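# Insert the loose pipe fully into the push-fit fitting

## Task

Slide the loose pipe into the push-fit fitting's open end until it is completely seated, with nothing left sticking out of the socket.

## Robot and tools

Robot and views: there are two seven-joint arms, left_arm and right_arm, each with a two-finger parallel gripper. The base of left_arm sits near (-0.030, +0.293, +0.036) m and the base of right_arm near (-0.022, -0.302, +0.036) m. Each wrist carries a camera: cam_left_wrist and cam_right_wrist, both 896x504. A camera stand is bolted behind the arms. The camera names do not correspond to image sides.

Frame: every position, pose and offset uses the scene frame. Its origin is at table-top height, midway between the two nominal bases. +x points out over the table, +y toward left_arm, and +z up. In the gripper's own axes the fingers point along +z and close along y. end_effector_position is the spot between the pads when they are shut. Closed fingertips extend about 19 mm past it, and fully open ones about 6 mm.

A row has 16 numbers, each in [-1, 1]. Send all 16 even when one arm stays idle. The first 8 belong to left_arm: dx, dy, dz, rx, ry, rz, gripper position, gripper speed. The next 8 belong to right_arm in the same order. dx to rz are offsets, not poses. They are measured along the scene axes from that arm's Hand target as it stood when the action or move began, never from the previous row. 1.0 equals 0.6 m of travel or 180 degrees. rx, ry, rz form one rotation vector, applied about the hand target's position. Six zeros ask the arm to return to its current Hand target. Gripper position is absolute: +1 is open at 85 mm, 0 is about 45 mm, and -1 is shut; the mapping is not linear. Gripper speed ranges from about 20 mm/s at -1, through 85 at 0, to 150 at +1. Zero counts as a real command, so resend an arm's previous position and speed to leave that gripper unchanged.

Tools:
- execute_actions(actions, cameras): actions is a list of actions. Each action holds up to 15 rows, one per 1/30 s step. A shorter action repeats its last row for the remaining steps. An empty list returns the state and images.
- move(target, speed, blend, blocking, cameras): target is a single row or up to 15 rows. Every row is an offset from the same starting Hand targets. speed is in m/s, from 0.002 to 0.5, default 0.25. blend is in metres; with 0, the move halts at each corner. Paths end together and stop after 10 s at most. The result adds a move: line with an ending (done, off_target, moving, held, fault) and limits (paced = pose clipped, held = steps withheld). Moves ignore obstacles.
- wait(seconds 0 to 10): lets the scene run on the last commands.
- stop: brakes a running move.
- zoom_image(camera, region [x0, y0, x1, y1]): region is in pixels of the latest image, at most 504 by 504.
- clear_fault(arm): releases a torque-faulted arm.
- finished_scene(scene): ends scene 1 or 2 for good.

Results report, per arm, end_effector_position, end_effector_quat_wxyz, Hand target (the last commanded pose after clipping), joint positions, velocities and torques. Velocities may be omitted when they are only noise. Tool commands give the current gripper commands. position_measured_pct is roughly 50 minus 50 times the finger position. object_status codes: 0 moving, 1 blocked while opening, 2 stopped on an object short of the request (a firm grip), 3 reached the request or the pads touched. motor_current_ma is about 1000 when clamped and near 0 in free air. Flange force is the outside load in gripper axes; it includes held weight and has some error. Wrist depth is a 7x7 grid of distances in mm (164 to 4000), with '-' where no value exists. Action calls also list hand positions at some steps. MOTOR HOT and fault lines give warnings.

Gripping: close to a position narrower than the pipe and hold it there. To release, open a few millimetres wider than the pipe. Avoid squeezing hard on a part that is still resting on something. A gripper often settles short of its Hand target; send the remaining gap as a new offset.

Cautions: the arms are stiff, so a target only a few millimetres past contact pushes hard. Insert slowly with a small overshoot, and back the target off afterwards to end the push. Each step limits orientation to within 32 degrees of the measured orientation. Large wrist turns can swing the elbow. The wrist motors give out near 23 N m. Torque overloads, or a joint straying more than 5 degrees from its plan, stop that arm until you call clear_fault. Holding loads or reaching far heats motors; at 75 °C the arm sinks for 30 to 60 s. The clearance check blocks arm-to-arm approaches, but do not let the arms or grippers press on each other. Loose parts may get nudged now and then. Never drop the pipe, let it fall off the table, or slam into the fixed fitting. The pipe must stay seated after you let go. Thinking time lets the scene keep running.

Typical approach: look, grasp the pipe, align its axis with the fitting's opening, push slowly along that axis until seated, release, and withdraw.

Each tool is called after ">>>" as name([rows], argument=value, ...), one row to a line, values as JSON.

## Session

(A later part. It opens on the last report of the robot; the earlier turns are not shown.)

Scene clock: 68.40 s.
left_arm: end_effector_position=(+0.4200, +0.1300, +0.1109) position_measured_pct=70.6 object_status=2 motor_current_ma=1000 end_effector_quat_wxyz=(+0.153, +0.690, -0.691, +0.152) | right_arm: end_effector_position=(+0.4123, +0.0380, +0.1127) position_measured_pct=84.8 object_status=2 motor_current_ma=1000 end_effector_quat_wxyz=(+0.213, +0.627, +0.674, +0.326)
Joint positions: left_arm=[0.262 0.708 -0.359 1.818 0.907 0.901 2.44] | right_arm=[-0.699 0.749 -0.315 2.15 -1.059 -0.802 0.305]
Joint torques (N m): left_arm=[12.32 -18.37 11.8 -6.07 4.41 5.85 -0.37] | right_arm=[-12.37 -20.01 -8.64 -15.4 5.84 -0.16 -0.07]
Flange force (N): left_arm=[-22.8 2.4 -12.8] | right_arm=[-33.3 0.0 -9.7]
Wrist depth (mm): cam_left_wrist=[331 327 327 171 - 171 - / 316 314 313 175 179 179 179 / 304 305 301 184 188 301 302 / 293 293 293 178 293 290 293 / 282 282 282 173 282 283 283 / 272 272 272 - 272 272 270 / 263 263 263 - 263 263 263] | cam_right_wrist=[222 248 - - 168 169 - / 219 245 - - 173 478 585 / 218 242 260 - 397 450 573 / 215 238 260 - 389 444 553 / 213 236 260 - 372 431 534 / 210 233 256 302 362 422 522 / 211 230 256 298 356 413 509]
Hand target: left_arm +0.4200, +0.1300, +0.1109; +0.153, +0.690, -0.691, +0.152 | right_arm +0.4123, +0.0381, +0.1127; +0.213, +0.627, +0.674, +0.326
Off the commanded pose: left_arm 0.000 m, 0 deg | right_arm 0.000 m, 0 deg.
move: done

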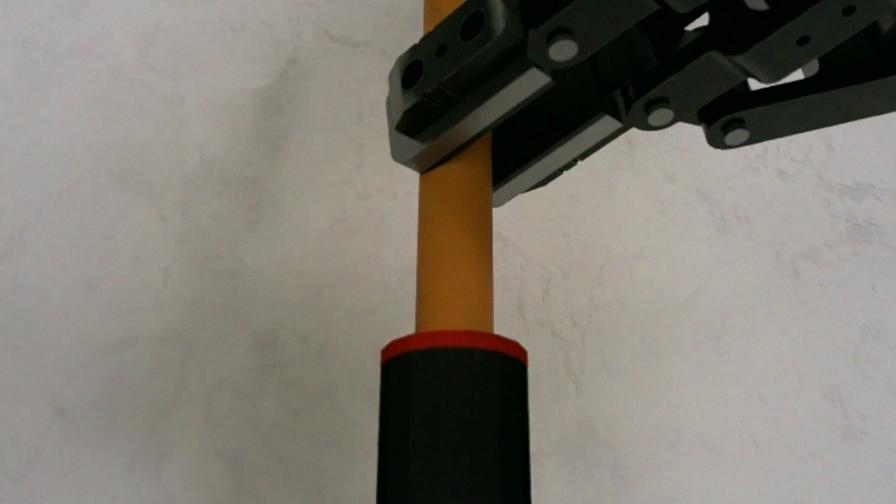

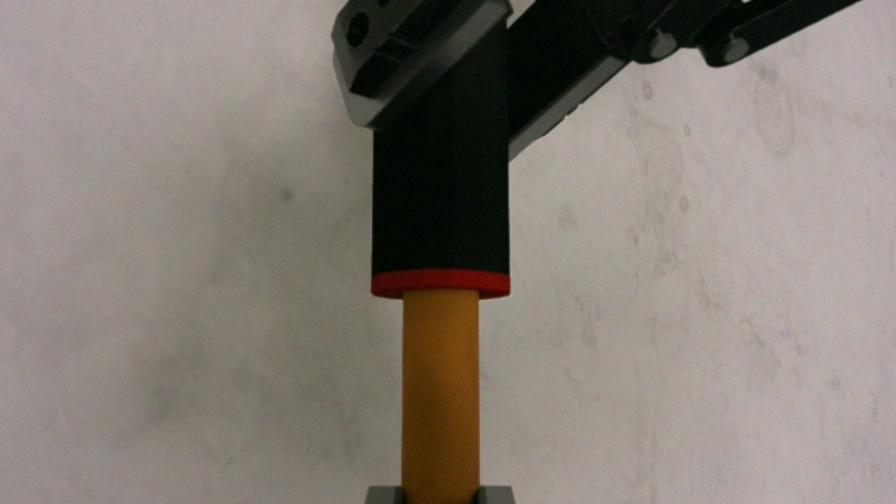

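>>> move(target=[0, 0, 0, 0, 0, 0, -1.0, -1.0, 0, 0.00333, 0, 0, 0, 0, -1.0, -1.0], speed=0.01)

>>> move(target=[0, 0, 0, 0, 0, 0, -1.0, -1.0, 0, 0.0025, 0, 0, 0, 0, -1.0, -1.0], speed=0.01, cameras=["all"])

Scene clock: 69.33 s.
left_arm: end_effector_position=(+0.4200, +0.1300, +0.1109) position_measured_pct=70.6 object_status=2 motor_current_ma=1000 end_effector_quat_wxyz=(+0.153, +0.690, -0.691, +0.152) | right_arm: end_effector_position=(+0.4123, +0.0400, +0.1127) position_measured_pct=84.8 object_status=2 motor_current_ma=1000 end_effector_quat_wxyz=(+0.213, +0.627, +0.674, +0.326)
Joint positions: left_arm=[0.262 0.708 -0.359 1.818 0.907 0.901 2.44] | right_arm=[-0.703 0.75 -0.314 2.145 -1.065 -0.801 0.309]
Joint torques (N m): left_arm=[12.76 -18.44 12.29 -6.08 4.54 6.1 -0.4] | right_arm=[-12.96 -20.23 -9.03 -15.9 6.11 -0.06 0.01]
Flange force (N): left_arm=[-23.7 2.5 -13.0] | right_arm=[-34.7 -0.1 -10.0]
Wrist depth (mm): cam_left_wrist=[330 327 328 171 - - - / 317 313 314 173 179 173 178 / 304 305 301 183 188 299 302 / 292 293 293 178 290 291 292 / 282 282 282 174 282 282 282 / 272 272 272 - 272 272 270 / 263 263 263 - 263 263 263] | cam_right_wrist=[222 248 - - 168 168 168 / 220 245 - - 173 478 582 / 218 242 260 - 397 448 570 / 215 238 260 - 389 443 554 / 213 236 260 - 372 430 537 / 210 232 256 302 362 421 523 / 211 230 255 297 356 412 509]
Hand target: left_arm +0.4200, +0.1300, +0.1109; +0.153, +0.690, -0.691, +0.152 | right_arm +0.4123, +0.0401, +0.1127; +0.213, +0.627, +0.674, +0.326
Off the commanded pose: left_arm 0.000 m, 0 deg | right_arm 0.000 m, 0 deg.
move: done

Scene clock: 70.03 s.
left_arm: end_effector_position=(+0.4200, +0.1300, +0.1109) position_measured_pct=70.6 object_status=2 motor_current_ma=1000 end_effector_quat_wxyz=(+0.153, +0.690, -0.691, +0.152) | right_arm: end_effector_position=(+0.4123, +0.0415, +0.1127) position_measured_pct=84.8 object_status=2 motor_current_ma=1000 end_effector_quat_wxyz=(+0.213, +0.627, +0.674, +0.326)
Joint positions: left_arm=[0.262 0.708 -0.359 1.818 0.907 0.901 2.44] | right_arm=[-0.705 0.751 -0.314 2.141 -1.07 -0.8 0.313]
Joint torques (N m): left_arm=[13.26 -18.25 12.84 -5.97 4.66 6.3 -0.38] | right_arm=[-13.27 -20.6 -9.27 -16.37 6.32 -0.05 -0.05]
Flange force (N): left_arm=[-24.5 2.4 -13.9] | right_arm=[-35.4 -0.2 -10.0]
Wrist depth (mm): cam_left_wrist=[331 327 327 - - - - / 317 314 313 172 177 171 176 / 304 304 301 183 187 299 301 / 293 293 293 178 290 290 293 / 283 282 282 174 282 282 282 / 272 272 272 - 272 272 270 / 263 263 263 - 263 263 263] | cam_right_wrist=[222 248 - - 167 169 - / 220 245 - - 172 - 614 / 218 241 260 - 387 450 572 / 215 238 260 - 389 442 557 / 213 236 258 - 374 431 536 / 211 233 256 303 361 422 522 / 211 230 255 297 355 412 510]
Hand target: left_arm +0.4200, +0.1300, +0.1109; +0.153, +0.690, -0.691, +0.152 | right_arm +0.4123, +0.0416, +0.1127; +0.213, +0.627, +0.674, +0.326
Off the commanded pose: left_arm 0.000 m, 0 deg | right_arm 0.000 m, 0 deg.
move: done

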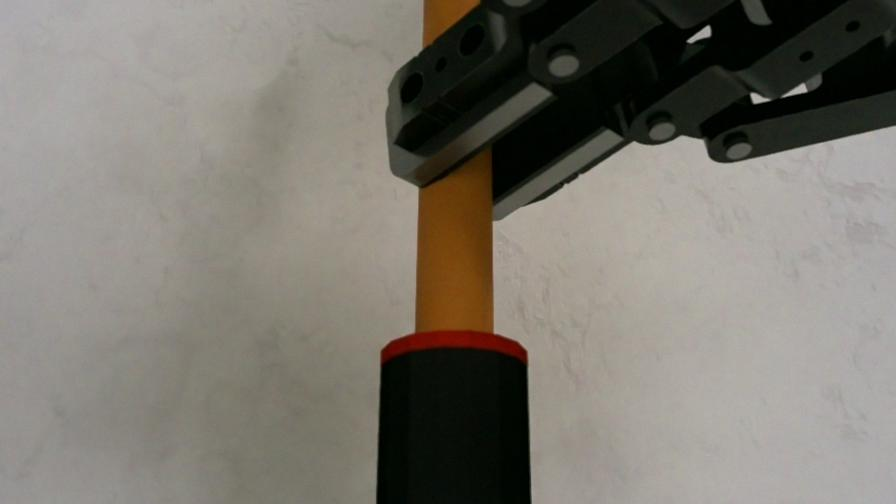

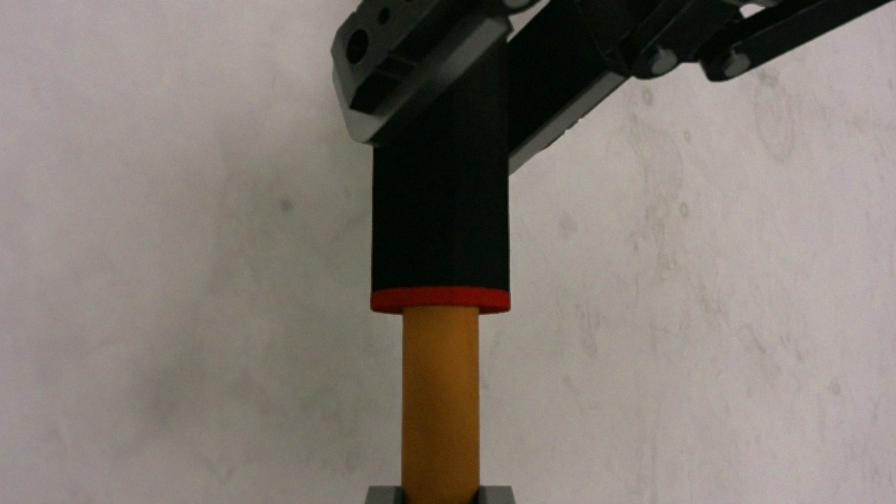

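>>> move(target=[0, 0, 0, 0, 0, 0, -1.0, -1.0, 0, 0.00167, 0, 0, 0, 0, -1.0, -1.0], speed=0.01)

>>> move(target=[0, 0, 0, 0, 0, 0, -1.0, -1.0, 0, 0.00167, 0, 0, 0, 0, -1.0, -1.0], speed=0.01)

Scene clock: 71.20 s.
left_arm: end_effector_position=(+0.4200, +0.1300, +0.1109) position_measured_pct=70.6 object_status=2 motor_current_ma=1000 end_effector_quat_wxyz=(+0.153, +0.690, -0.691, +0.152) | right_arm: end_effector_position=(+0.4123, +0.0425, +0.1127) position_measured_pct=84.8 object_status=2 motor_current_ma=1000 end_effector_quat_wxyz=(+0.213, +0.627, +0.674, +0.326)
Joint positions: left_arm=[0.262 0.708 -0.359 1.818 0.907 0.901 2.44] | right_arm=[-0.707 0.751 -0.313 2.139 -1.073 -0.8 0.315]
Joint torques (N m): left_arm=[15.75 -18.22 15.66 -5.76 5.45 7.44 -0.37] | right_arm=[-15.37 -21.71 -11.4 -18.82 7.54 0.3 -0.13]
Flange force (N): left_arm=[-29.2 1.9 -16.6] | right_arm=[-40.5 -0.7 -11.4]
Wrist depth (mm): cam_left_wrist=[330 327 327 - - - - / 314 313 314 172 177 170 176 / 304 304 301 184 187 299 301 / 293 293 292 178 290 290 293 / 282 282 282 173 282 282 282 / 272 272 272 - 272 272 270 / 263 262 263 - 262 262 263] | cam_right_wrist=[222 248 - - 167 168 - / 220 245 - - 172 - 611 / 218 242 260 - 388 450 573 / 215 239 260 - 388 443 554 / 212 236 258 - 374 430 536 / 210 232 256 302 363 420 522 / 211 230 255 298 355 412 509]
Hand target: left_arm +0.4200, +0.1300, +0.1109; +0.153, +0.690, -0.691, +0.152 | right_arm +0.4123, +0.0426, +0.1127; +0.213, +0.627, +0.674, +0.326
Off the commanded pose: left_arm 0.000 m, 0 deg | right_arm 0.000 m, 0 deg.
move: done

Scene clock: 71.90 s.
left_arm: end_effector_position=(+0.4200, +0.1300, +0.1109) position_measured_pct=70.6 object_status=2 motor_current_ma=1000 end_effector_quat_wxyz=(+0.153, +0.690, -0.691, +0.152) | right_arm: end_effector_position=(+0.4123, +0.0435, +0.1127) position_measured_pct=84.8 object_status=2 motor_current_ma=1000 end_effector_quat_wxyz=(+0.213, +0.627, +0.674, +0.326)
Joint positions: left_arm=[0.262 0.708 -0.359 1.818 0.907 0.901 2.44] | right_arm=[-0.709 0.752 -0.313 2.136 -1.076 -0.799 0.318]
Joint torques (N m): left_arm=[18.29 -17.78 18.36 -5.02 6.03 8.71 -0.42] | right_arm=[-17.13 -23.26 -13.07 -21.44 8.81 0.28 -0.17]
Flange force (N): left_arm=[-33.3 0.3 -19.5] | right_arm=[-45.1 -2.0 -12.7]
Wrist depth (mm): cam_left_wrist=[330 327 326 - - - - / 313 313 314 172 177 171 176 / 304 305 301 183 186 298 301 / 293 293 293 178 290 290 293 / 283 282 282 173 282 282 282 / 272 272 272 - 272 272 270 / 263 263 263 - 263 262 263] | cam_right_wrist=[222 248 - - 167 168 - / 219 245 - - 172 - 615 / 218 242 259 - 387 450 570 / 215 239 260 - 390 441 559 / 212 236 259 - 375 432 534 / 210 233 256 302 363 423 523 / 211 230 255 298 356 414 511]
Hand target: left_arm +0.4200, +0.1300, +0.1109; +0.153, +0.690, -0.691, +0.152 | right_arm +0.4123, +0.0436, +0.1127; +0.213, +0.627, +0.674, +0.326
Off the commanded pose: left_arm 0.000 m, 0 deg | right_arm 0.000 m, 0 deg.
move: done

>>> wait(seconds=0.1, cameras=["all"])

>>> zoom_image(camera="cam_right_wrist", region=[330, 240, 560, 470])

>>> zoom_image(camera="cam_left_wrist", region=[340, 0, 600, 260])

Scene clock: 72.17 s.
left_arm: end_effector_position=(+0.4200, +0.1300, +0.1109) position_measured_pct=70.6 object_status=2 motor_current_ma=1000 end_effector_quat_wxyz=(+0.153, +0.690, -0.691, +0.152) | right_arm: end_effector_position=(+0.4123, +0.0436, +0.1127) position_measured_pct=84.8 object_status=2 motor_current_ma=1000 end_effector_quat_wxyz=(+0.213, +0.627, +0.674, +0.326)
Joint positions: left_arm=[0.262 0.708 -0.359 1.818 0.907 0.901 2.44] | right_arm=[-0.709 0.752 -0.313 2.136 -1.076 -0.799 0.318]
Joint torques (N m): left_arm=[18.38 -17.71 18.41 -5 6.04 8.69 -0.44] | right_arm=[-17.25 -23.22 -13.13 -21.5 8.82 0.26 -0.24]
Flange force (N): left_arm=[-33.3 0.3 -19.8] | right_arm=[-45.2 -1.6 -12.8]
Wrist depth (mm): cam_left_wrist=[331 326 326 - - - - / 314 313 314 172 177 171 176 / 304 304 301 183 186 298 301 / 292 293 292 178 290 290 292 / 282 281 282 173 282 282 282 / 272 272 272 - 272 272 270 / 263 263 263 - 262 263 263] | cam_right_wrist=[222 248 - - 166 168 - / 220 245 - - 172 - 612 / 218 242 261 - 387 451 572 / 215 238 260 - 389 441 555 / 213 236 258 - 374 432 539 / 210 233 256 302 364 422 523 / 211 230 255 298 355 414 507]
Hand target: left_arm +0.4200, +0.1300, +0.1109; +0.153, +0.690, -0.691, +0.152 | right_arm +0.4123, +0.0436, +0.1127; +0.213, +0.627, +0.674, +0.326
Tool commands: left_gripper/position=-1.0 left_gripper/speed=-1.0 right_gripper/position=-1.0 right_gripper/speed=-1.0
Off the commanded pose: left_arm 0.000 m, 0 deg | right_arm 0.000 m, 0 deg.
wait: 0.10 s; at rest from the start

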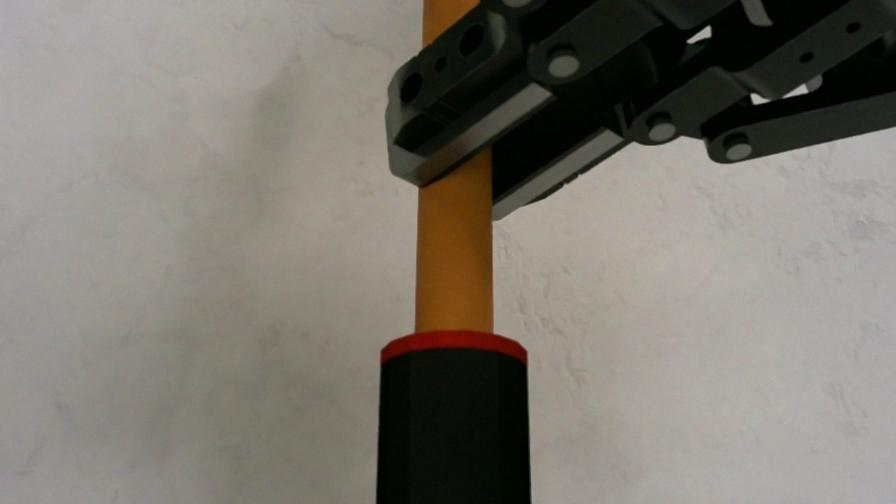

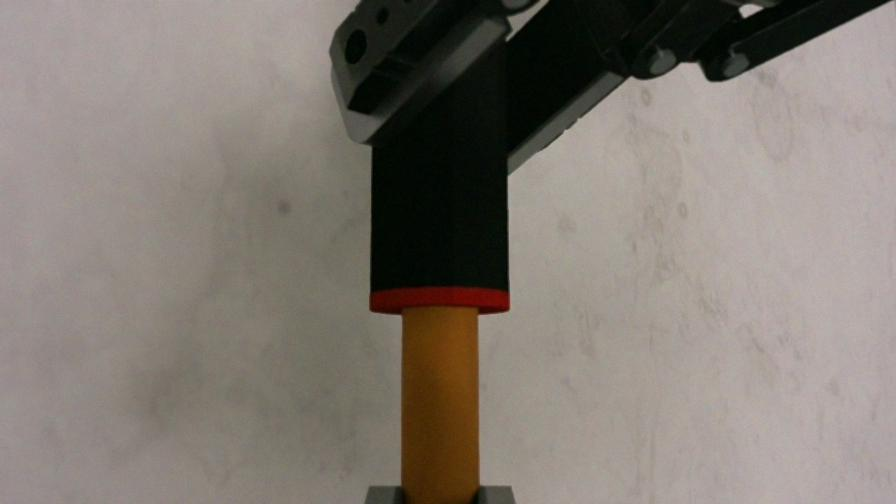

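Scaled by 2.191 from the camera's 896x504 image, which has a finer 1280x720 frame.

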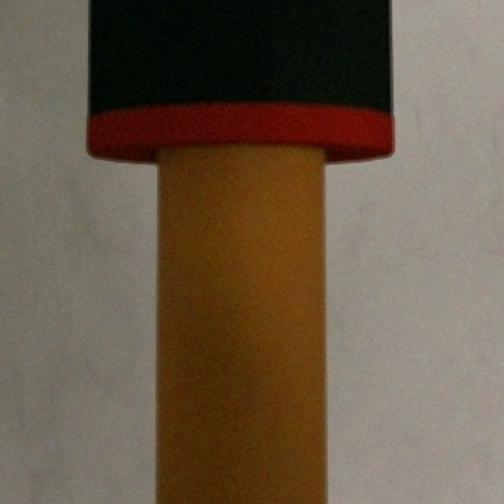

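Scaled by 1.938 from the camera's 896x504 image, which has a finer 1280x720 frame.

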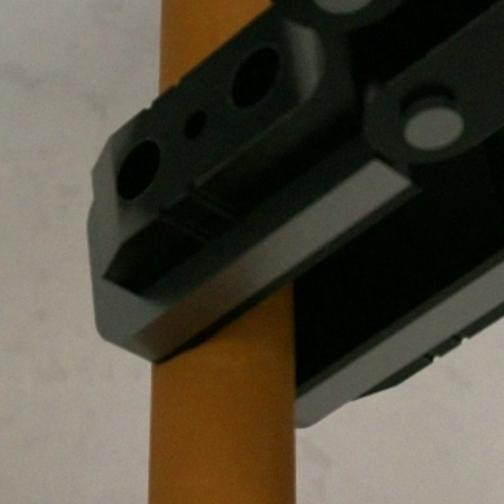

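>>> move(target=[0, 0, 0, 0, 0, 0, -1.0, -1.0, 0, 0.00333, 0, 0, 0, 0, -1.0, -1.0], speed=0.01, cameras=["all"])

>>> zoom_image(camera="cam_right_wrist", region=[330, 240, 560, 470])

>>> zoom_image(camera="cam_left_wrist", region=[340, 0, 600, 260])

Scene clock: 73.53 s.
left_arm: end_effector_position=(+0.4200, +0.1300, +0.1109) position_measured_pct=70.6 object_status=2 motor_current_ma=1000 end_effector_quat_wxyz=(+0.153, +0.690, -0.691, +0.152) | right_arm: end_effector_position=(+0.4123, +0.0455, +0.1127) position_measured_pct=84.8 object_status=2 motor_current_ma=1000 end_effector_quat_wxyz=(+0.213, +0.627, +0.674, +0.326)
Joint positions: left_arm=[0.262 0.708 -0.359 1.818 0.907 0.901 2.44] | right_arm=[-0.712 0.753 -0.313 2.131 -1.082 -0.798 0.322]
Joint torques (N m): left_arm=[23.39 -16.8 23.76 -3.56 6.94 11.2 -0.57] | right_arm=[-20.43 -26.23 -16.07 -26.64 11.09 0.25 -0.33]
Flange force (N): left_arm=[-41.5 -2.4 -25.4] | right_arm=[-54.4 -4.8 -15.3]
Wrist depth (mm): cam_left_wrist=[329 326 326 - - - - / 313 313 313 171 177 171 176 / 304 303 301 183 186 298 301 / 293 293 293 177 289 289 293 / 282 282 282 173 281 281 282 / 272 272 272 - 272 272 269 / 263 263 263 - 262 262 262] | cam_right_wrist=[222 248 - - 166 167 - / 219 245 - - 172 - 614 / 218 242 259 - 388 453 573 / 215 238 256 - 384 442 559 / 213 236 258 - 375 433 540 / 211 232 256 303 364 423 527 / 211 230 256 299 358 417 512]
Hand target: left_arm +0.4200, +0.1300, +0.1109; +0.153, +0.690, -0.691, +0.152 | right_arm +0.4123, +0.0456, +0.1127; +0.213, +0.627, +0.674, +0.326
Off the commanded pose: left_arm 0.000 m, 0 deg | right_arm 0.000 m, 0 deg.
move: done

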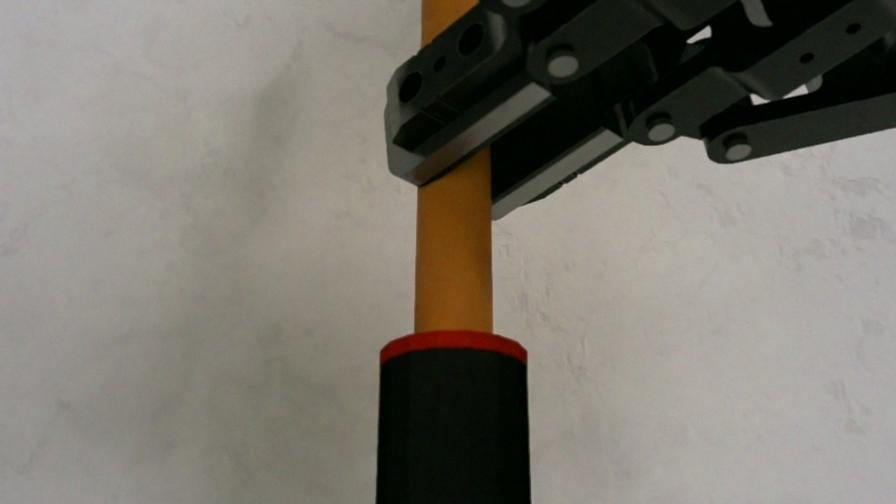

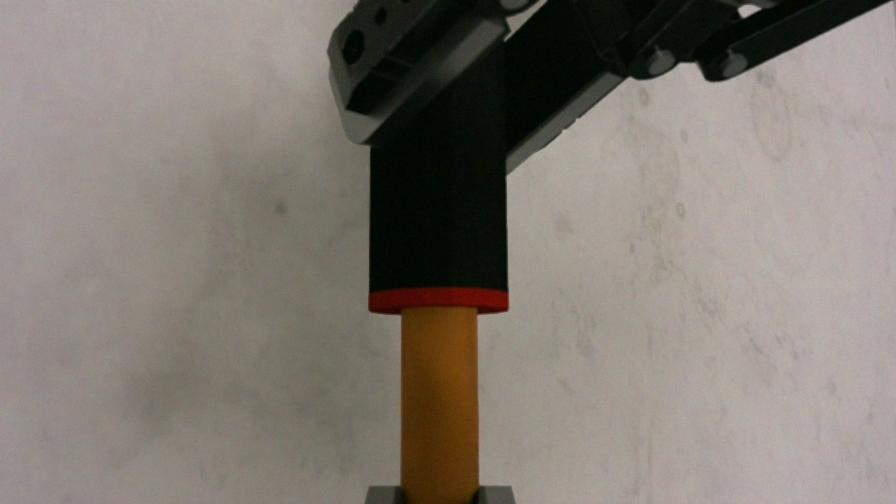

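Scaled by 2.191 from the camera's 896x504 image, which has a finer 1280x720 frame.

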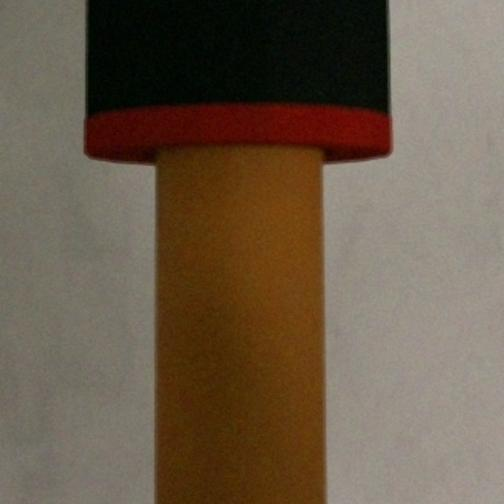

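Scaled by 1.938 from the camera's 896x504 image, which has a finer 1280x720 frame.

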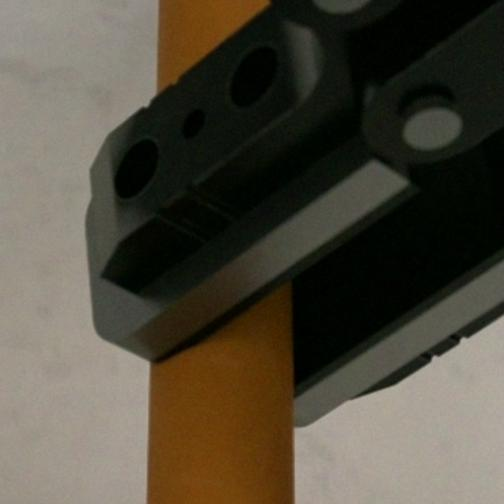

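>>> move(target=[0, 0, 0, 0, 0, 0, -1.0, -1.0, 0, -0.01, 0, 0, 0, 0, -1.0, -1.0], speed=0.015, cameras=["all"])

Scene clock: 75.47 s.
left_arm: end_effector_position=(+0.4198, +0.1297, +0.1109) position_measured_pct=70.6 object_status=2 motor_current_ma=1000 end_effector_quat_wxyz=(+0.153, +0.690, -0.691, +0.152) | right_arm: end_effector_position=(+0.4123, +0.0397, +0.1128) position_measured_pct=84.8 object_status=2 motor_current_ma=1000 end_effector_quat_wxyz=(+0.213, +0.627, +0.674, +0.326)
Joint positions: left_arm=[0.262 0.708 -0.358 1.818 0.907 0.901 2.441] | right_arm=[-0.702 0.749 -0.314 2.146 -1.064 -0.801 0.308]
Joint torques (N m): left_arm=[8.4 -18.8 7.4 -6.71 3.08 4.09 -0.42] | right_arm=[-9.04 -17.65 -5.55 -11.34 3.95 -0.46 0.11]
Flange force (N): left_arm=[-15.9 3.9 -7.6] | right_arm=[-24.7 2.1 -8.7]
Wrist depth (mm): cam_left_wrist=[330 328 328 175 - - - / 317 314 314 172 176 172 177 / 305 304 302 183 187 299 302 / 293 293 293 178 290 291 293 / 282 282 282 173 283 283 283 / 272 272 272 - 273 272 270 / 263 263 263 - 263 263 263] | cam_right_wrist=[222 247 - - 168 168 - / 219 244 - - 171 460 614 / 218 241 260 - 397 452 575 / 215 238 260 - 389 442 558 / 213 236 259 - 376 434 541 / 210 233 256 304 364 423 526 / 209 230 253 - 358 416 514]
Hand target: left_arm +0.4200, +0.1300, +0.1109; +0.153, +0.690, -0.691, +0.152 | right_arm +0.4123, +0.0396, +0.1127; +0.213, +0.627, +0.674, +0.326
Off the commanded pose: left_arm 0.000 m, 0 deg | right_arm 0.000 m, 0 deg.
move: done

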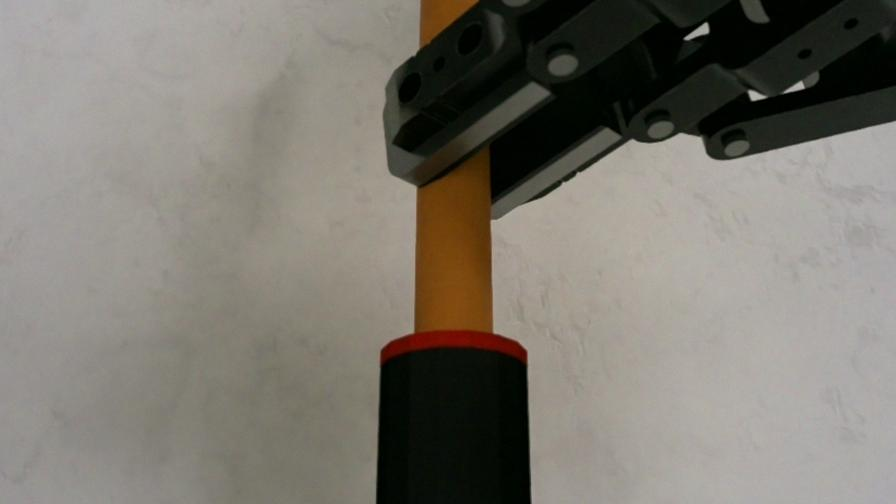

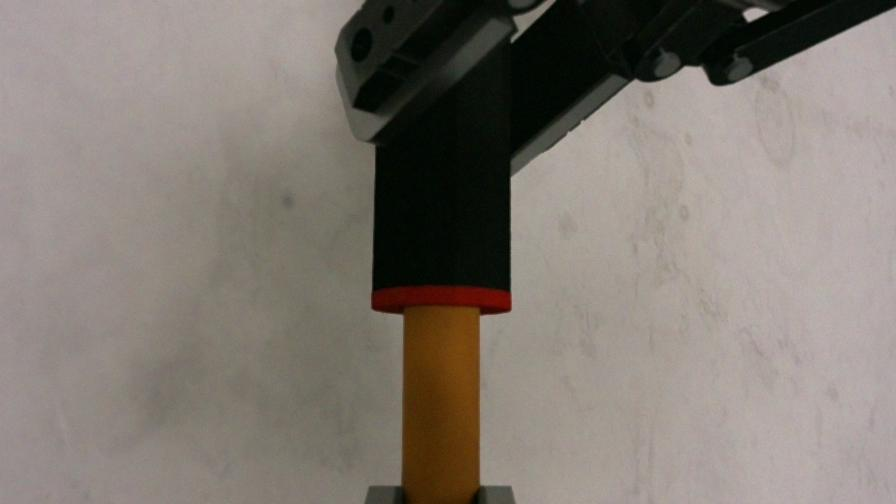

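>>> move(target=[0, 0, 0, 0, 0, 0, -1.0, -1.0, 0, -0.0045, 0, 0, 0, 0, -1.0, -1.0], speed=0.015)

Scene clock: 76.37 s.
left_arm: end_effector_position=(+0.4199, +0.1299, +0.1109) position_measured_pct=70.6 object_status=2 motor_current_ma=1000 end_effector_quat_wxyz=(+0.153, +0.690, -0.691, +0.152) | right_arm: end_effector_position=(+0.4123, +0.0369, +0.1127) position_measured_pct=84.8 object_status=2 motor_current_ma=1000 end_effector_quat_wxyz=(+0.213, +0.627, +0.674, +0.326)
Joint positions: left_arm=[0.262 0.708 -0.359 1.818 0.907 0.901 2.441] | right_arm=[-0.697 0.748 -0.315 2.154 -1.056 -0.802 0.302]
Joint torques (N m): left_arm=[0.36 -19.87 -1.21 -8.65 1.3 0.23 -0.24] | right_arm=[-3.52 -13.51 -0.09 -3.25 0.41 -0.54 0.27]
Flange force (N): left_arm=[-2.4 8.0 1.4] | right_arm=[-9.0 5.9 -4.3]
Wrist depth (mm): cam_left_wrist=[331 328 328 172 - - - / 318 314 314 172 177 172 178 / 305 305 302 184 188 300 302 / 293 293 294 178 291 291 294 / 282 282 282 174 283 283 283 / 273 272 272 - 273 273 270 / 263 263 263 - 263 264 264] | cam_right_wrist=[222 247 - - 168 168 169 / 220 244 - - 171 458 612 / 218 242 264 - 397 450 571 / 215 238 262 - 390 444 556 / 213 237 259 - 375 432 536 / 210 233 256 302 364 422 524 / 209 230 256 - 358 415 511]
Hand target: left_arm +0.4200, +0.1300, +0.1109; +0.153, +0.690, -0.691, +0.152 | right_arm +0.4123, +0.0369, +0.1127; +0.213, +0.627, +0.674, +0.326
Off the commanded pose: left_arm 0.000 m, 0 deg | right_arm 0.000 m, 0 deg.
move: done

>>> execute_actions([
  [[0,0,0,0,0,0,-1.0,-1.0,0,0,0,0,0,0,0.1,-0.6]],
  [[0,0,0,0,0,0,-1.0,-1.0,0,0,0,0,0,0,0.1,-0.6]],
], cameras=["all"])

Scene clock: 77.77 s.
left_arm: end_effector_position=(+0.4200, +0.1300, +0.1109) position_measured_pct=70.6 object_status=2 motor_current_ma=1000 end_effector_quat_wxyz=(+0.153, +0.690, -0.691, +0.152) | right_arm: end_effector_position=(+0.4123, +0.0369, +0.1127) position_measured_pct=45.0 object_status=3 motor_current_ma=0 end_effector_quat_wxyz=(+0.213, +0.627, +0.674, +0.326)
Joint positions: left_arm=[0.262 0.708 -0.359 1.818 0.907 0.901 2.441] | right_arm=[-0.697 0.748 -0.315 2.154 -1.056 -0.802 0.302]
Joint torques (N m): left_arm=[1.51 -17.68 -0.11 -6.3 0.55 1.11 -0.32] | right_arm=[-2.34 -15.86 1.06 -5.81 0.58 -1.91 -0.02]
Wrist depth (mm): cam_left_wrist=[332 329 - - - 188 - / 317 315 170 190 203 185 183 / 305 305 302 186 202 189 300 / 294 293 294 179 291 291 294 / 283 282 283 174 283 283 283 / 273 272 273 - 273 273 270 / 263 263 263 - 263 263 263] | cam_right_wrist=[221 247 - - 169 168 169 / 219 244 - - 171 - 574 / 218 241 264 - 397 450 569 / 215 238 261 - 388 441 552 / 212 236 258 - 373 429 535 / 210 233 255 - 365 422 522 / 211 230 256 298 359 413 508]
Hand target: left_arm +0.4200, +0.1300, +0.1109; +0.153, +0.690, -0.691, +0.152 | right_arm +0.4123, +0.0369, +0.1127; +0.213, +0.627, +0.674, +0.326
Off the commanded pose: left_arm 0.000 m, 0 deg | right_arm 0.000 m, 0 deg.
Step readings (end_effector_position of left_arm | right_arm):
0: (+0.4199, +0.1299, +0.1109) | (+0.4123, +0.0369, +0.1127)
1: (+0.4199, +0.1299, +0.1109) | (+0.4123, +0.0369, +0.1127)
2: (+0.4200, +0.1299, +0.1109) | (+0.4123, +0.0369, +0.1127)
4: (+0.4200, +0.1300, +0.1109) | (+0.4122, +0.0368, +0.1127)
8: (+0.4200, +0.1300, +0.1109) | (+0.4122, +0.0368, +0.1127)
15: (+0.4200, +0.1300, +0.1109) | (+0.4123, +0.0369, +0.1127)
16: (+0.4200, +0.1300, +0.1109) | (+0.4123, +0.0369, +0.1127)
17: (+0.4200, +0.1300, +0.1109) | (+0.4123, +0.0369, +0.1127)
19: (+0.4200, +0.1300, +0.1109) | (+0.4123, +0.0369, +0.1127)
23: (+0.4200, +0.1300, +0.1109) | (+0.4123, +0.0369, +0.1127)
30: (+0.4200, +0.1300, +0.1109) | (+0.4123, +0.0369, +0.1127)

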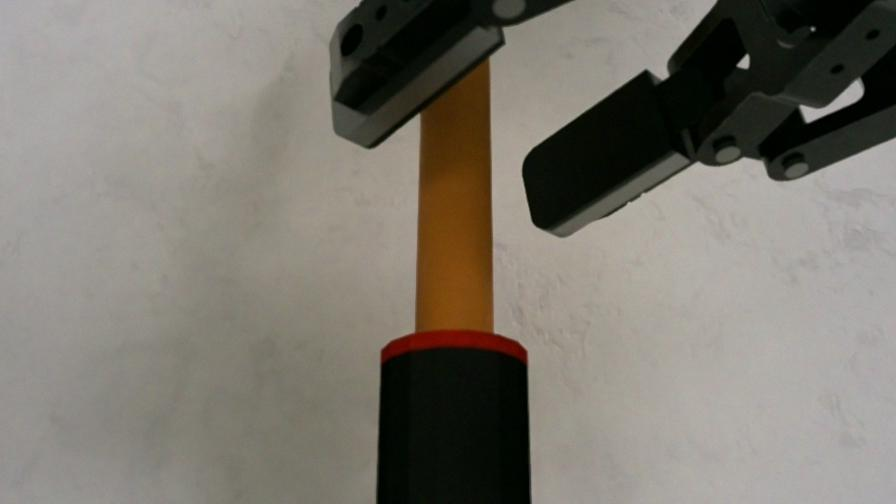

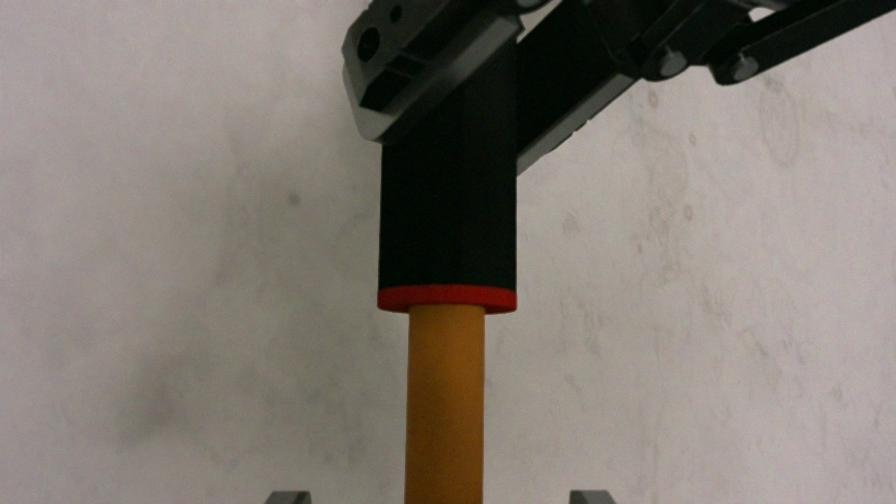

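>>> move([
  [0, 0, 0, 0, 0, 0, -1.0, -1.0, -0.174, -0.0435, 0.174, 0, 0, 0, 0.1, -0.6],
  [0, 0, -0.1265, 0, 0, 0, -1.0, -1.0, -0.25, -0.3667, 0.25, 0, 0, 0, 0.1, -0.6],
], speed=[0.1, 0.15], blend=[0.02, 0], cameras=["all"])

Scene clock: 82.43 s.
left_arm: end_effector_position=(+0.4200, +0.1300, +0.0350) position_measured_pct=70.6 object_status=2 motor_current_ma=1000 end_effector_quat_wxyz=(+0.153, +0.690, -0.691, +0.152) | right_arm: end_effector_position=(+0.2628, -0.1826, +0.2636) position_measured_pct=45.0 object_status=3 motor_current_ma=0 end_effector_quat_wxyz=(+0.200, +0.650, +0.684, +0.263)
Joint positions: left_arm=[0.212 0.86 -0.284 1.841 1.047 0.773 2.268] | right_arm=[-0.395 -0.223 -0.377 2.578 -2.156 -0.395 1.485]
Joint torques (N m): left_arm=[1.51 -18.7 0.33 -4.9 0.33 1.31 -0.32] | right_arm=[-2.33 -2.24 1.82 -9.51 0.65 -0.01 -0.06]
Flange force (N): left_arm=[-1.7 4.1 -2.4] | right_arm=no reading
Wrist depth (mm): cam_left_wrist=[232 235 236 231 236 234 236 / 225 226 224 192 226 227 227 / 217 215 217 186 217 218 218 / 208 208 209 179 207 209 209 / 200 201 201 172 202 202 202 / 194 195 196 - 196 196 195 / 187 189 189 - 189 188 190] | cam_right_wrist=[365 398 445 497 568 655 786 / 363 397 438 493 564 645 777 / 362 395 432 488 560 638 766 / 360 390 436 483 553 636 754 / 358 389 432 480 547 629 747 / 356 386 429 476 533 621 735 / 354 385 426 474 539 616 727]
Hand target: left_arm +0.4200, +0.1300, +0.0350; +0.153, +0.690, -0.691, +0.152 | right_arm +0.2623, -0.1832, +0.2627; +0.213, +0.627, +0.674, +0.326
Off the commanded pose: left_arm 0.000 m, 0 deg | right_arm 0.001 m, 8 deg.
joint sent to its limit (right arm) — joint 4 (elbow), upper limit, where the elbow is as bent as it goes. The joint targets are off in orientation, not in position.
move: off_target (right_arm)

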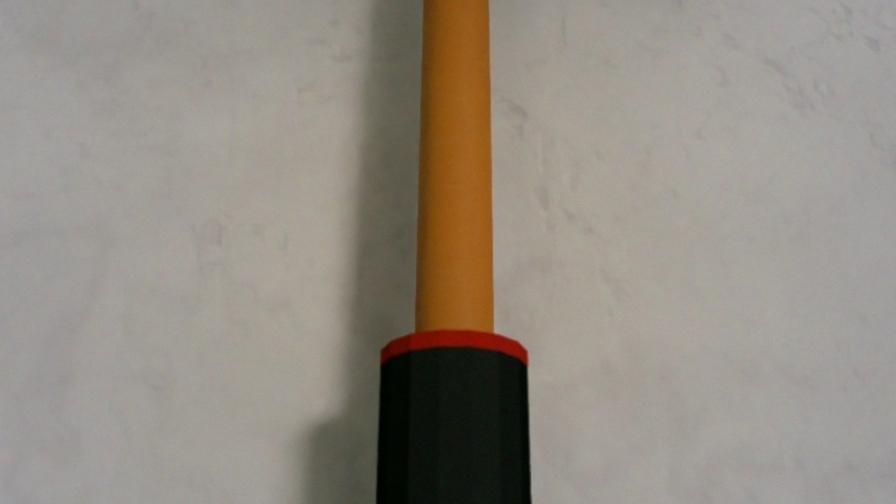

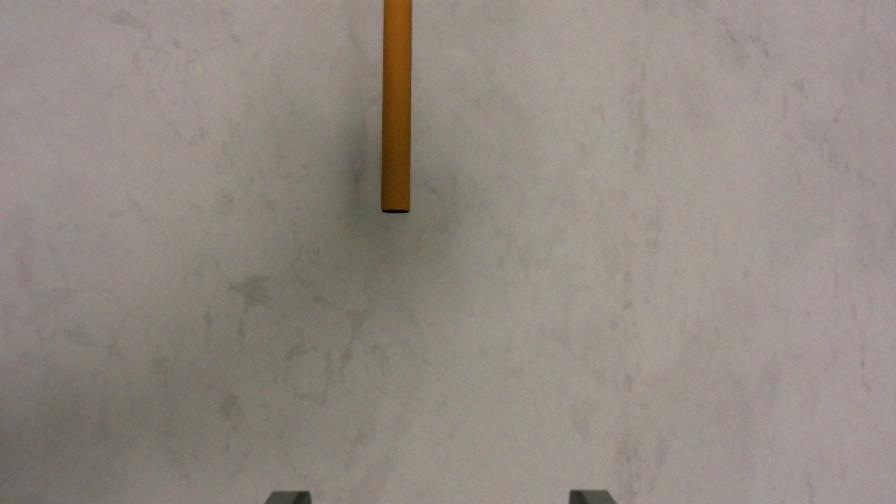

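>>> move(target=[0, 0, -0.01, 0, 0, 0, -1.0, -1.0, 0.1128, -0.1947, 0.0622, 0, 0.25, 0, 0.1, -0.6], speed=0.15)

Scene clock: 85.57 s.
left_arm: end_effector_position=(+0.4200, +0.1300, +0.0290) position_measured_pct=70.6 object_status=2 motor_current_ma=1000 end_effector_quat_wxyz=(+0.153, +0.690, -0.691, +0.152) | right_arm: end_effector_position=(+0.3300, -0.3000, +0.3001) position_measured_pct=45.0 object_status=3 motor_current_ma=0 end_effector_quat_wxyz=(-0.061, +0.704, +0.705, +0.061)
Joint positions: left_arm=[0.207 0.872 -0.278 1.841 1.058 0.764 2.254] | right_arm=[-0.544 0.208 0.829 1.852 -3.487 -1.207 3.489]
Joint torques (N m): left_arm=[1.53 -18.68 0.36 -4.8 0.32 1.31 -0.31] | right_arm=[-2.49 -7.78 2.93 -9.76 -0.6 -0.35 0.01]
Flange force (N): left_arm=[-1.7 4.2 -2.6] | right_arm=[-4.5 -4.9 4.3]
Wrist depth (mm): cam_left_wrist=[228 228 226 224 229 229 229 / 218 218 219 194 219 219 220 / 210 210 210 186 209 211 211 / 202 202 202 179 203 203 203 / 194 194 195 172 195 195 196 / 187 188 190 - 190 189 189 / 181 183 183 - 183 183 182] | cam_right_wrist=[474 474 476 476 475 479 477 / 467 470 469 471 470 470 472 / 462 462 462 464 464 465 466 / 454 455 455 456 457 457 458 / 449 449 450 450 449 450 453 / 444 443 444 445 445 446 446 / 436 438 437 439 440 439 441]
Hand target: left_arm +0.4200, +0.1300, +0.0290; +0.153, +0.690, -0.691, +0.152 | right_arm +0.3300, -0.3000, +0.3001; -0.061, +0.704, +0.705, +0.061
Off the commanded pose: left_arm 0.000 m, 0 deg | right_arm 0.000 m, 0 deg.
move: done

>>> move(target=[0, 0, -0.00333, 0, 0, 0, -1.0, -1.0, 0, 0, 0, 0, 0, 0, 0.1, -0.6], speed=0.01)

>>> move(target=[0, 0, -0.00167, 0, 0, 0, -1.0, -1.0, 0, 0, 0, 0, 0, 0, 0.1, -0.6], speed=0.01, cameras=["all"])

Scene clock: 86.47 s.
left_arm: end_effector_position=(+0.4200, +0.1300, +0.0270) position_measured_pct=70.6 object_status=2 motor_current_ma=1000 end_effector_quat_wxyz=(+0.153, +0.690, -0.691, +0.152) | right_arm: end_effector_position=(+0.3300, -0.3000, +0.3001) position_measured_pct=45.0 object_status=3 motor_current_ma=0 end_effector_quat_wxyz=(-0.061, +0.704, +0.705, +0.061)
Joint positions: left_arm=[0.206 0.877 -0.275 1.841 1.062 0.76 2.249] | right_arm=[-0.544 0.208 0.829 1.852 -3.487 -1.207 3.489]
Joint torques (N m): left_arm=[1.51 -18.77 0.4 -4.75 0.32 1.3 -0.33] | right_arm=[-2.44 -7.92 3.07 -9.86 -0.51 -0.23 0.05]
Flange force (N): left_arm=[-1.7 3.9 -2.6] | right_arm=[-4.3 -4.6 4.4]
Wrist depth (mm): cam_left_wrist=[225 226 224 221 226 226 227 / 216 214 216 194 217 217 215 / 207 208 208 186 207 209 209 / 198 200 200 179 200 201 201 / 192 192 193 174 193 193 194 / 185 186 186 - 187 187 187 / 179 181 181 - 182 182 180] | cam_right_wrist=[474 474 475 476 476 478 478 / 471 470 470 471 471 471 473 / 463 463 462 463 464 465 466 / 455 453 458 456 457 459 458 / 448 450 450 450 449 452 449 / 443 442 444 444 444 445 446 / 436 439 437 438 439 440 441]
Hand target: left_arm +0.4200, +0.1300, +0.0270; +0.153, +0.690, -0.691, +0.152 | right_arm +0.3300, -0.3000, +0.3001; -0.061, +0.704, +0.705, +0.061
Off the commanded pose: left_arm 0.000 m, 0 deg | right_arm 0.000 m, 0 deg.
move: done

Scene clock: 87.17 s.
left_arm: end_effector_position=(+0.4200, +0.1300, +0.0261) position_measured_pct=70.6 object_status=2 motor_current_ma=1000 end_effector_quat_wxyz=(+0.153, +0.690, -0.691, +0.152) | right_arm: end_effector_position=(+0.3300, -0.3000, +0.3001) position_measured_pct=45.0 object_status=3 motor_current_ma=0 end_effector_quat_wxyz=(-0.061, +0.704, +0.705, +0.061)
Joint positions: left_arm=[0.205 0.879 -0.274 1.841 1.064 0.759 2.247] | right_arm=[-0.544 0.208 0.829 1.852 -3.487 -1.207 3.489]
Joint torques (N m): left_arm=[1.63 -17.99 0.35 -4.61 0.24 1.14 -0.31] | right_arm=[-2.43 -8 2.97 -9.87 -0.55 -0.21 0.04]
Flange force (N): left_arm=[-1.2 4.3 -4.1] | right_arm=[-4.4 -4.5 4.4]
Wrist depth (mm): cam_left_wrist=[224 224 222 220 225 225 226 / 215 213 215 193 216 216 214 / 206 206 207 186 205 208 208 / 197 199 199 179 199 200 200 / 191 192 191 174 192 192 193 / 185 185 185 - 186 186 186 / 178 180 180 - 181 181 179] | cam_right_wrist=[475 476 474 478 477 477 478 / 467 469 470 469 471 471 472 / 462 463 463 463 465 465 464 / 454 456 456 456 454 457 459 / 450 449 450 450 449 453 452 / 443 443 444 445 444 445 445 / 438 437 437 438 438 440 440]
Hand target: left_arm +0.4200, +0.1300, +0.0260; +0.153, +0.690, -0.691, +0.152 | right_arm +0.3300, -0.3000, +0.3001; -0.061, +0.704, +0.705, +0.061
Off the commanded pose: left_arm 0.000 m, 0 deg | right_arm 0.000 m, 0 deg.
move: done

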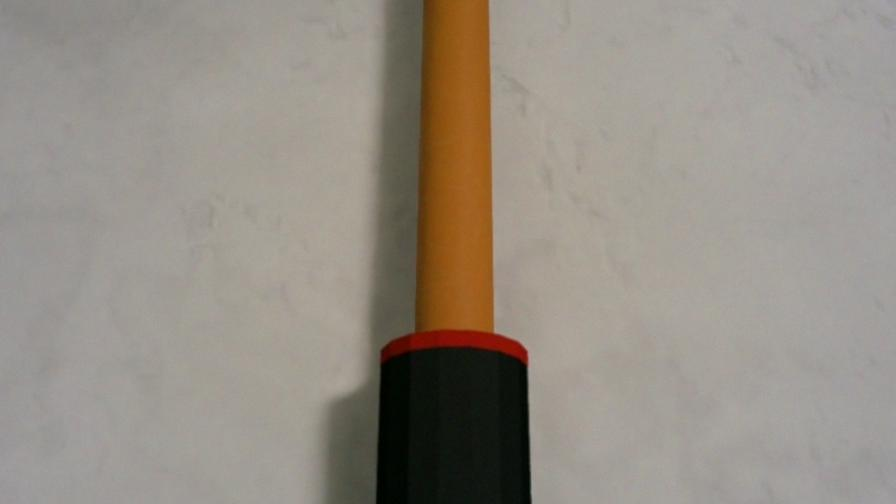

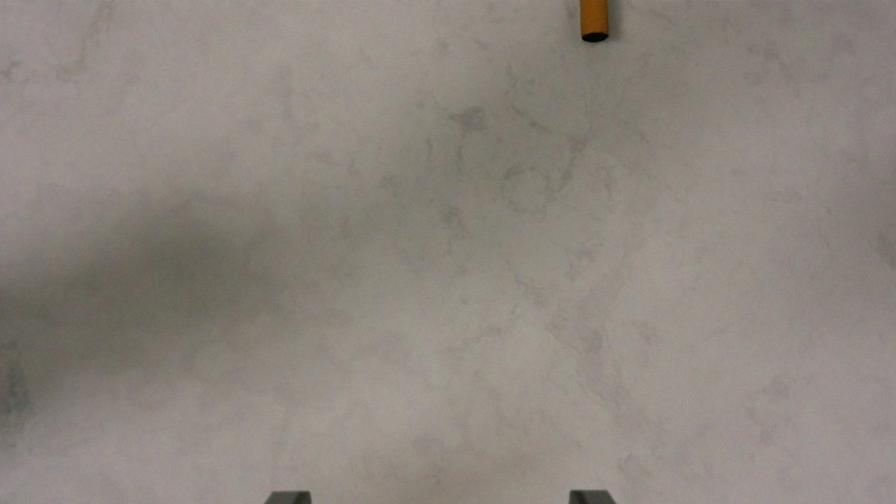

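>>> move(target=[0, 0, -0.00133, 0, 0, 0, -1.0, -1.0, 0, 0, 0, 0, 0, 0, 0.1, -0.6], speed=0.01)

Scene clock: 88.03 s.
left_arm: end_effector_position=(+0.4200, +0.1300, +0.0253) position_measured_pct=70.6 object_status=2 motor_current_ma=1000 end_effector_quat_wxyz=(+0.153, +0.690, -0.691, +0.152) | right_arm: end_effector_position=(+0.3300, -0.3000, +0.3001) position_measured_pct=45.0 object_status=3 motor_current_ma=0 end_effector_quat_wxyz=(-0.061, +0.704, +0.705, +0.061)
Joint positions: left_arm=[0.205 0.88 -0.273 1.841 1.065 0.758 2.245] | right_arm=[-0.544 0.208 0.829 1.852 -3.487 -1.207 3.489]
Joint torques (N m): left_arm=[2.91 -10.82 1.14 -3.21 -0.15 -0.06 -0.32] | right_arm=[-2.34 -7.79 2.96 -9.84 -0.55 -0.2 0.06]
Flange force (N): left_arm=[2.7 5.6 -20.2] | right_arm=[-3.9 -5.2 4.0]
Wrist depth (mm): cam_left_wrist=[224 224 222 220 225 225 226 / 215 213 215 193 216 216 214 / 206 206 207 185 205 207 208 / 197 198 199 178 199 199 200 / 191 191 192 173 192 192 192 / 184 185 185 - 185 185 185 / 178 180 180 - 180 180 179] | cam_right_wrist=[477 477 475 476 475 477 479 / 469 469 469 469 470 470 472 / 461 464 464 465 464 463 466 / 453 456 454 457 456 458 458 / 449 450 450 451 450 453 452 / 443 443 442 444 445 446 447 / 436 438 436 439 441 439 441]
Hand target: left_arm +0.4200, +0.1300, +0.0252; +0.153, +0.690, -0.691, +0.152 | right_arm +0.3300, -0.3000, +0.3001; -0.061, +0.704, +0.705, +0.061
Off the commanded pose: left_arm 0.000 m, 0 deg | right_arm 0.000 m, 0 deg.
move: done

>>> move(target=[0, 0, 0.00083, 0, 0, 0, -1.0, -1.0, 0, 0, 0, 0, 0, 0, 0.1, -0.6], speed=0.01)

Scene clock: 88.83 s.
left_arm: end_effector_position=(+0.4199, +0.1300, +0.0257) position_measured_pct=70.6 object_status=2 motor_current_ma=1000 end_effector_quat_wxyz=(+0.153, +0.690, -0.691, +0.152) | right_arm: end_effector_position=(+0.3300, -0.3000, +0.3001) position_measured_pct=45.0 object_status=3 motor_current_ma=0 end_effector_quat_wxyz=(-0.061, +0.704, +0.705, +0.061)
Joint positions: left_arm=[0.205 0.879 -0.274 1.841 1.064 0.758 2.246] | right_arm=[-0.544 0.208 0.829 1.852 -3.487 -1.207 3.489]
Joint torques (N m): left_arm=[1.72 -15.4 0.16 -3.97 -0.03 0.48 -0.32] | right_arm=[-2.52 -7.87 2.94 -9.91 -0.52 -0.31 -0.02]
Flange force (N): left_arm=[0.9 4.4 -9.5] | right_arm=[-4.7 -4.8 4.8]
Wrist depth (mm): cam_left_wrist=[224 224 222 220 225 225 226 / 215 213 215 192 215 216 214 / 206 206 206 185 205 207 208 / 196 199 199 178 199 200 200 / 191 191 191 173 192 192 192 / 184 185 185 - 185 185 185 / 178 180 180 - 180 181 179] | cam_right_wrist=[475 475 476 477 476 480 479 / 469 469 467 471 471 471 472 / 463 463 463 464 464 464 465 / 454 455 454 456 456 456 458 / 448 449 449 450 451 452 451 / 443 443 442 444 445 445 446 / 438 438 438 438 440 439 441]
Hand target: left_arm +0.4200, +0.1300, +0.0257; +0.153, +0.690, -0.691, +0.152 | right_arm +0.3300, -0.3000, +0.3001; -0.061, +0.704, +0.705, +0.061
Off the commanded pose: left_arm 0.000 m, 0 deg | right_arm 0.000 m, 0 deg.
move: done


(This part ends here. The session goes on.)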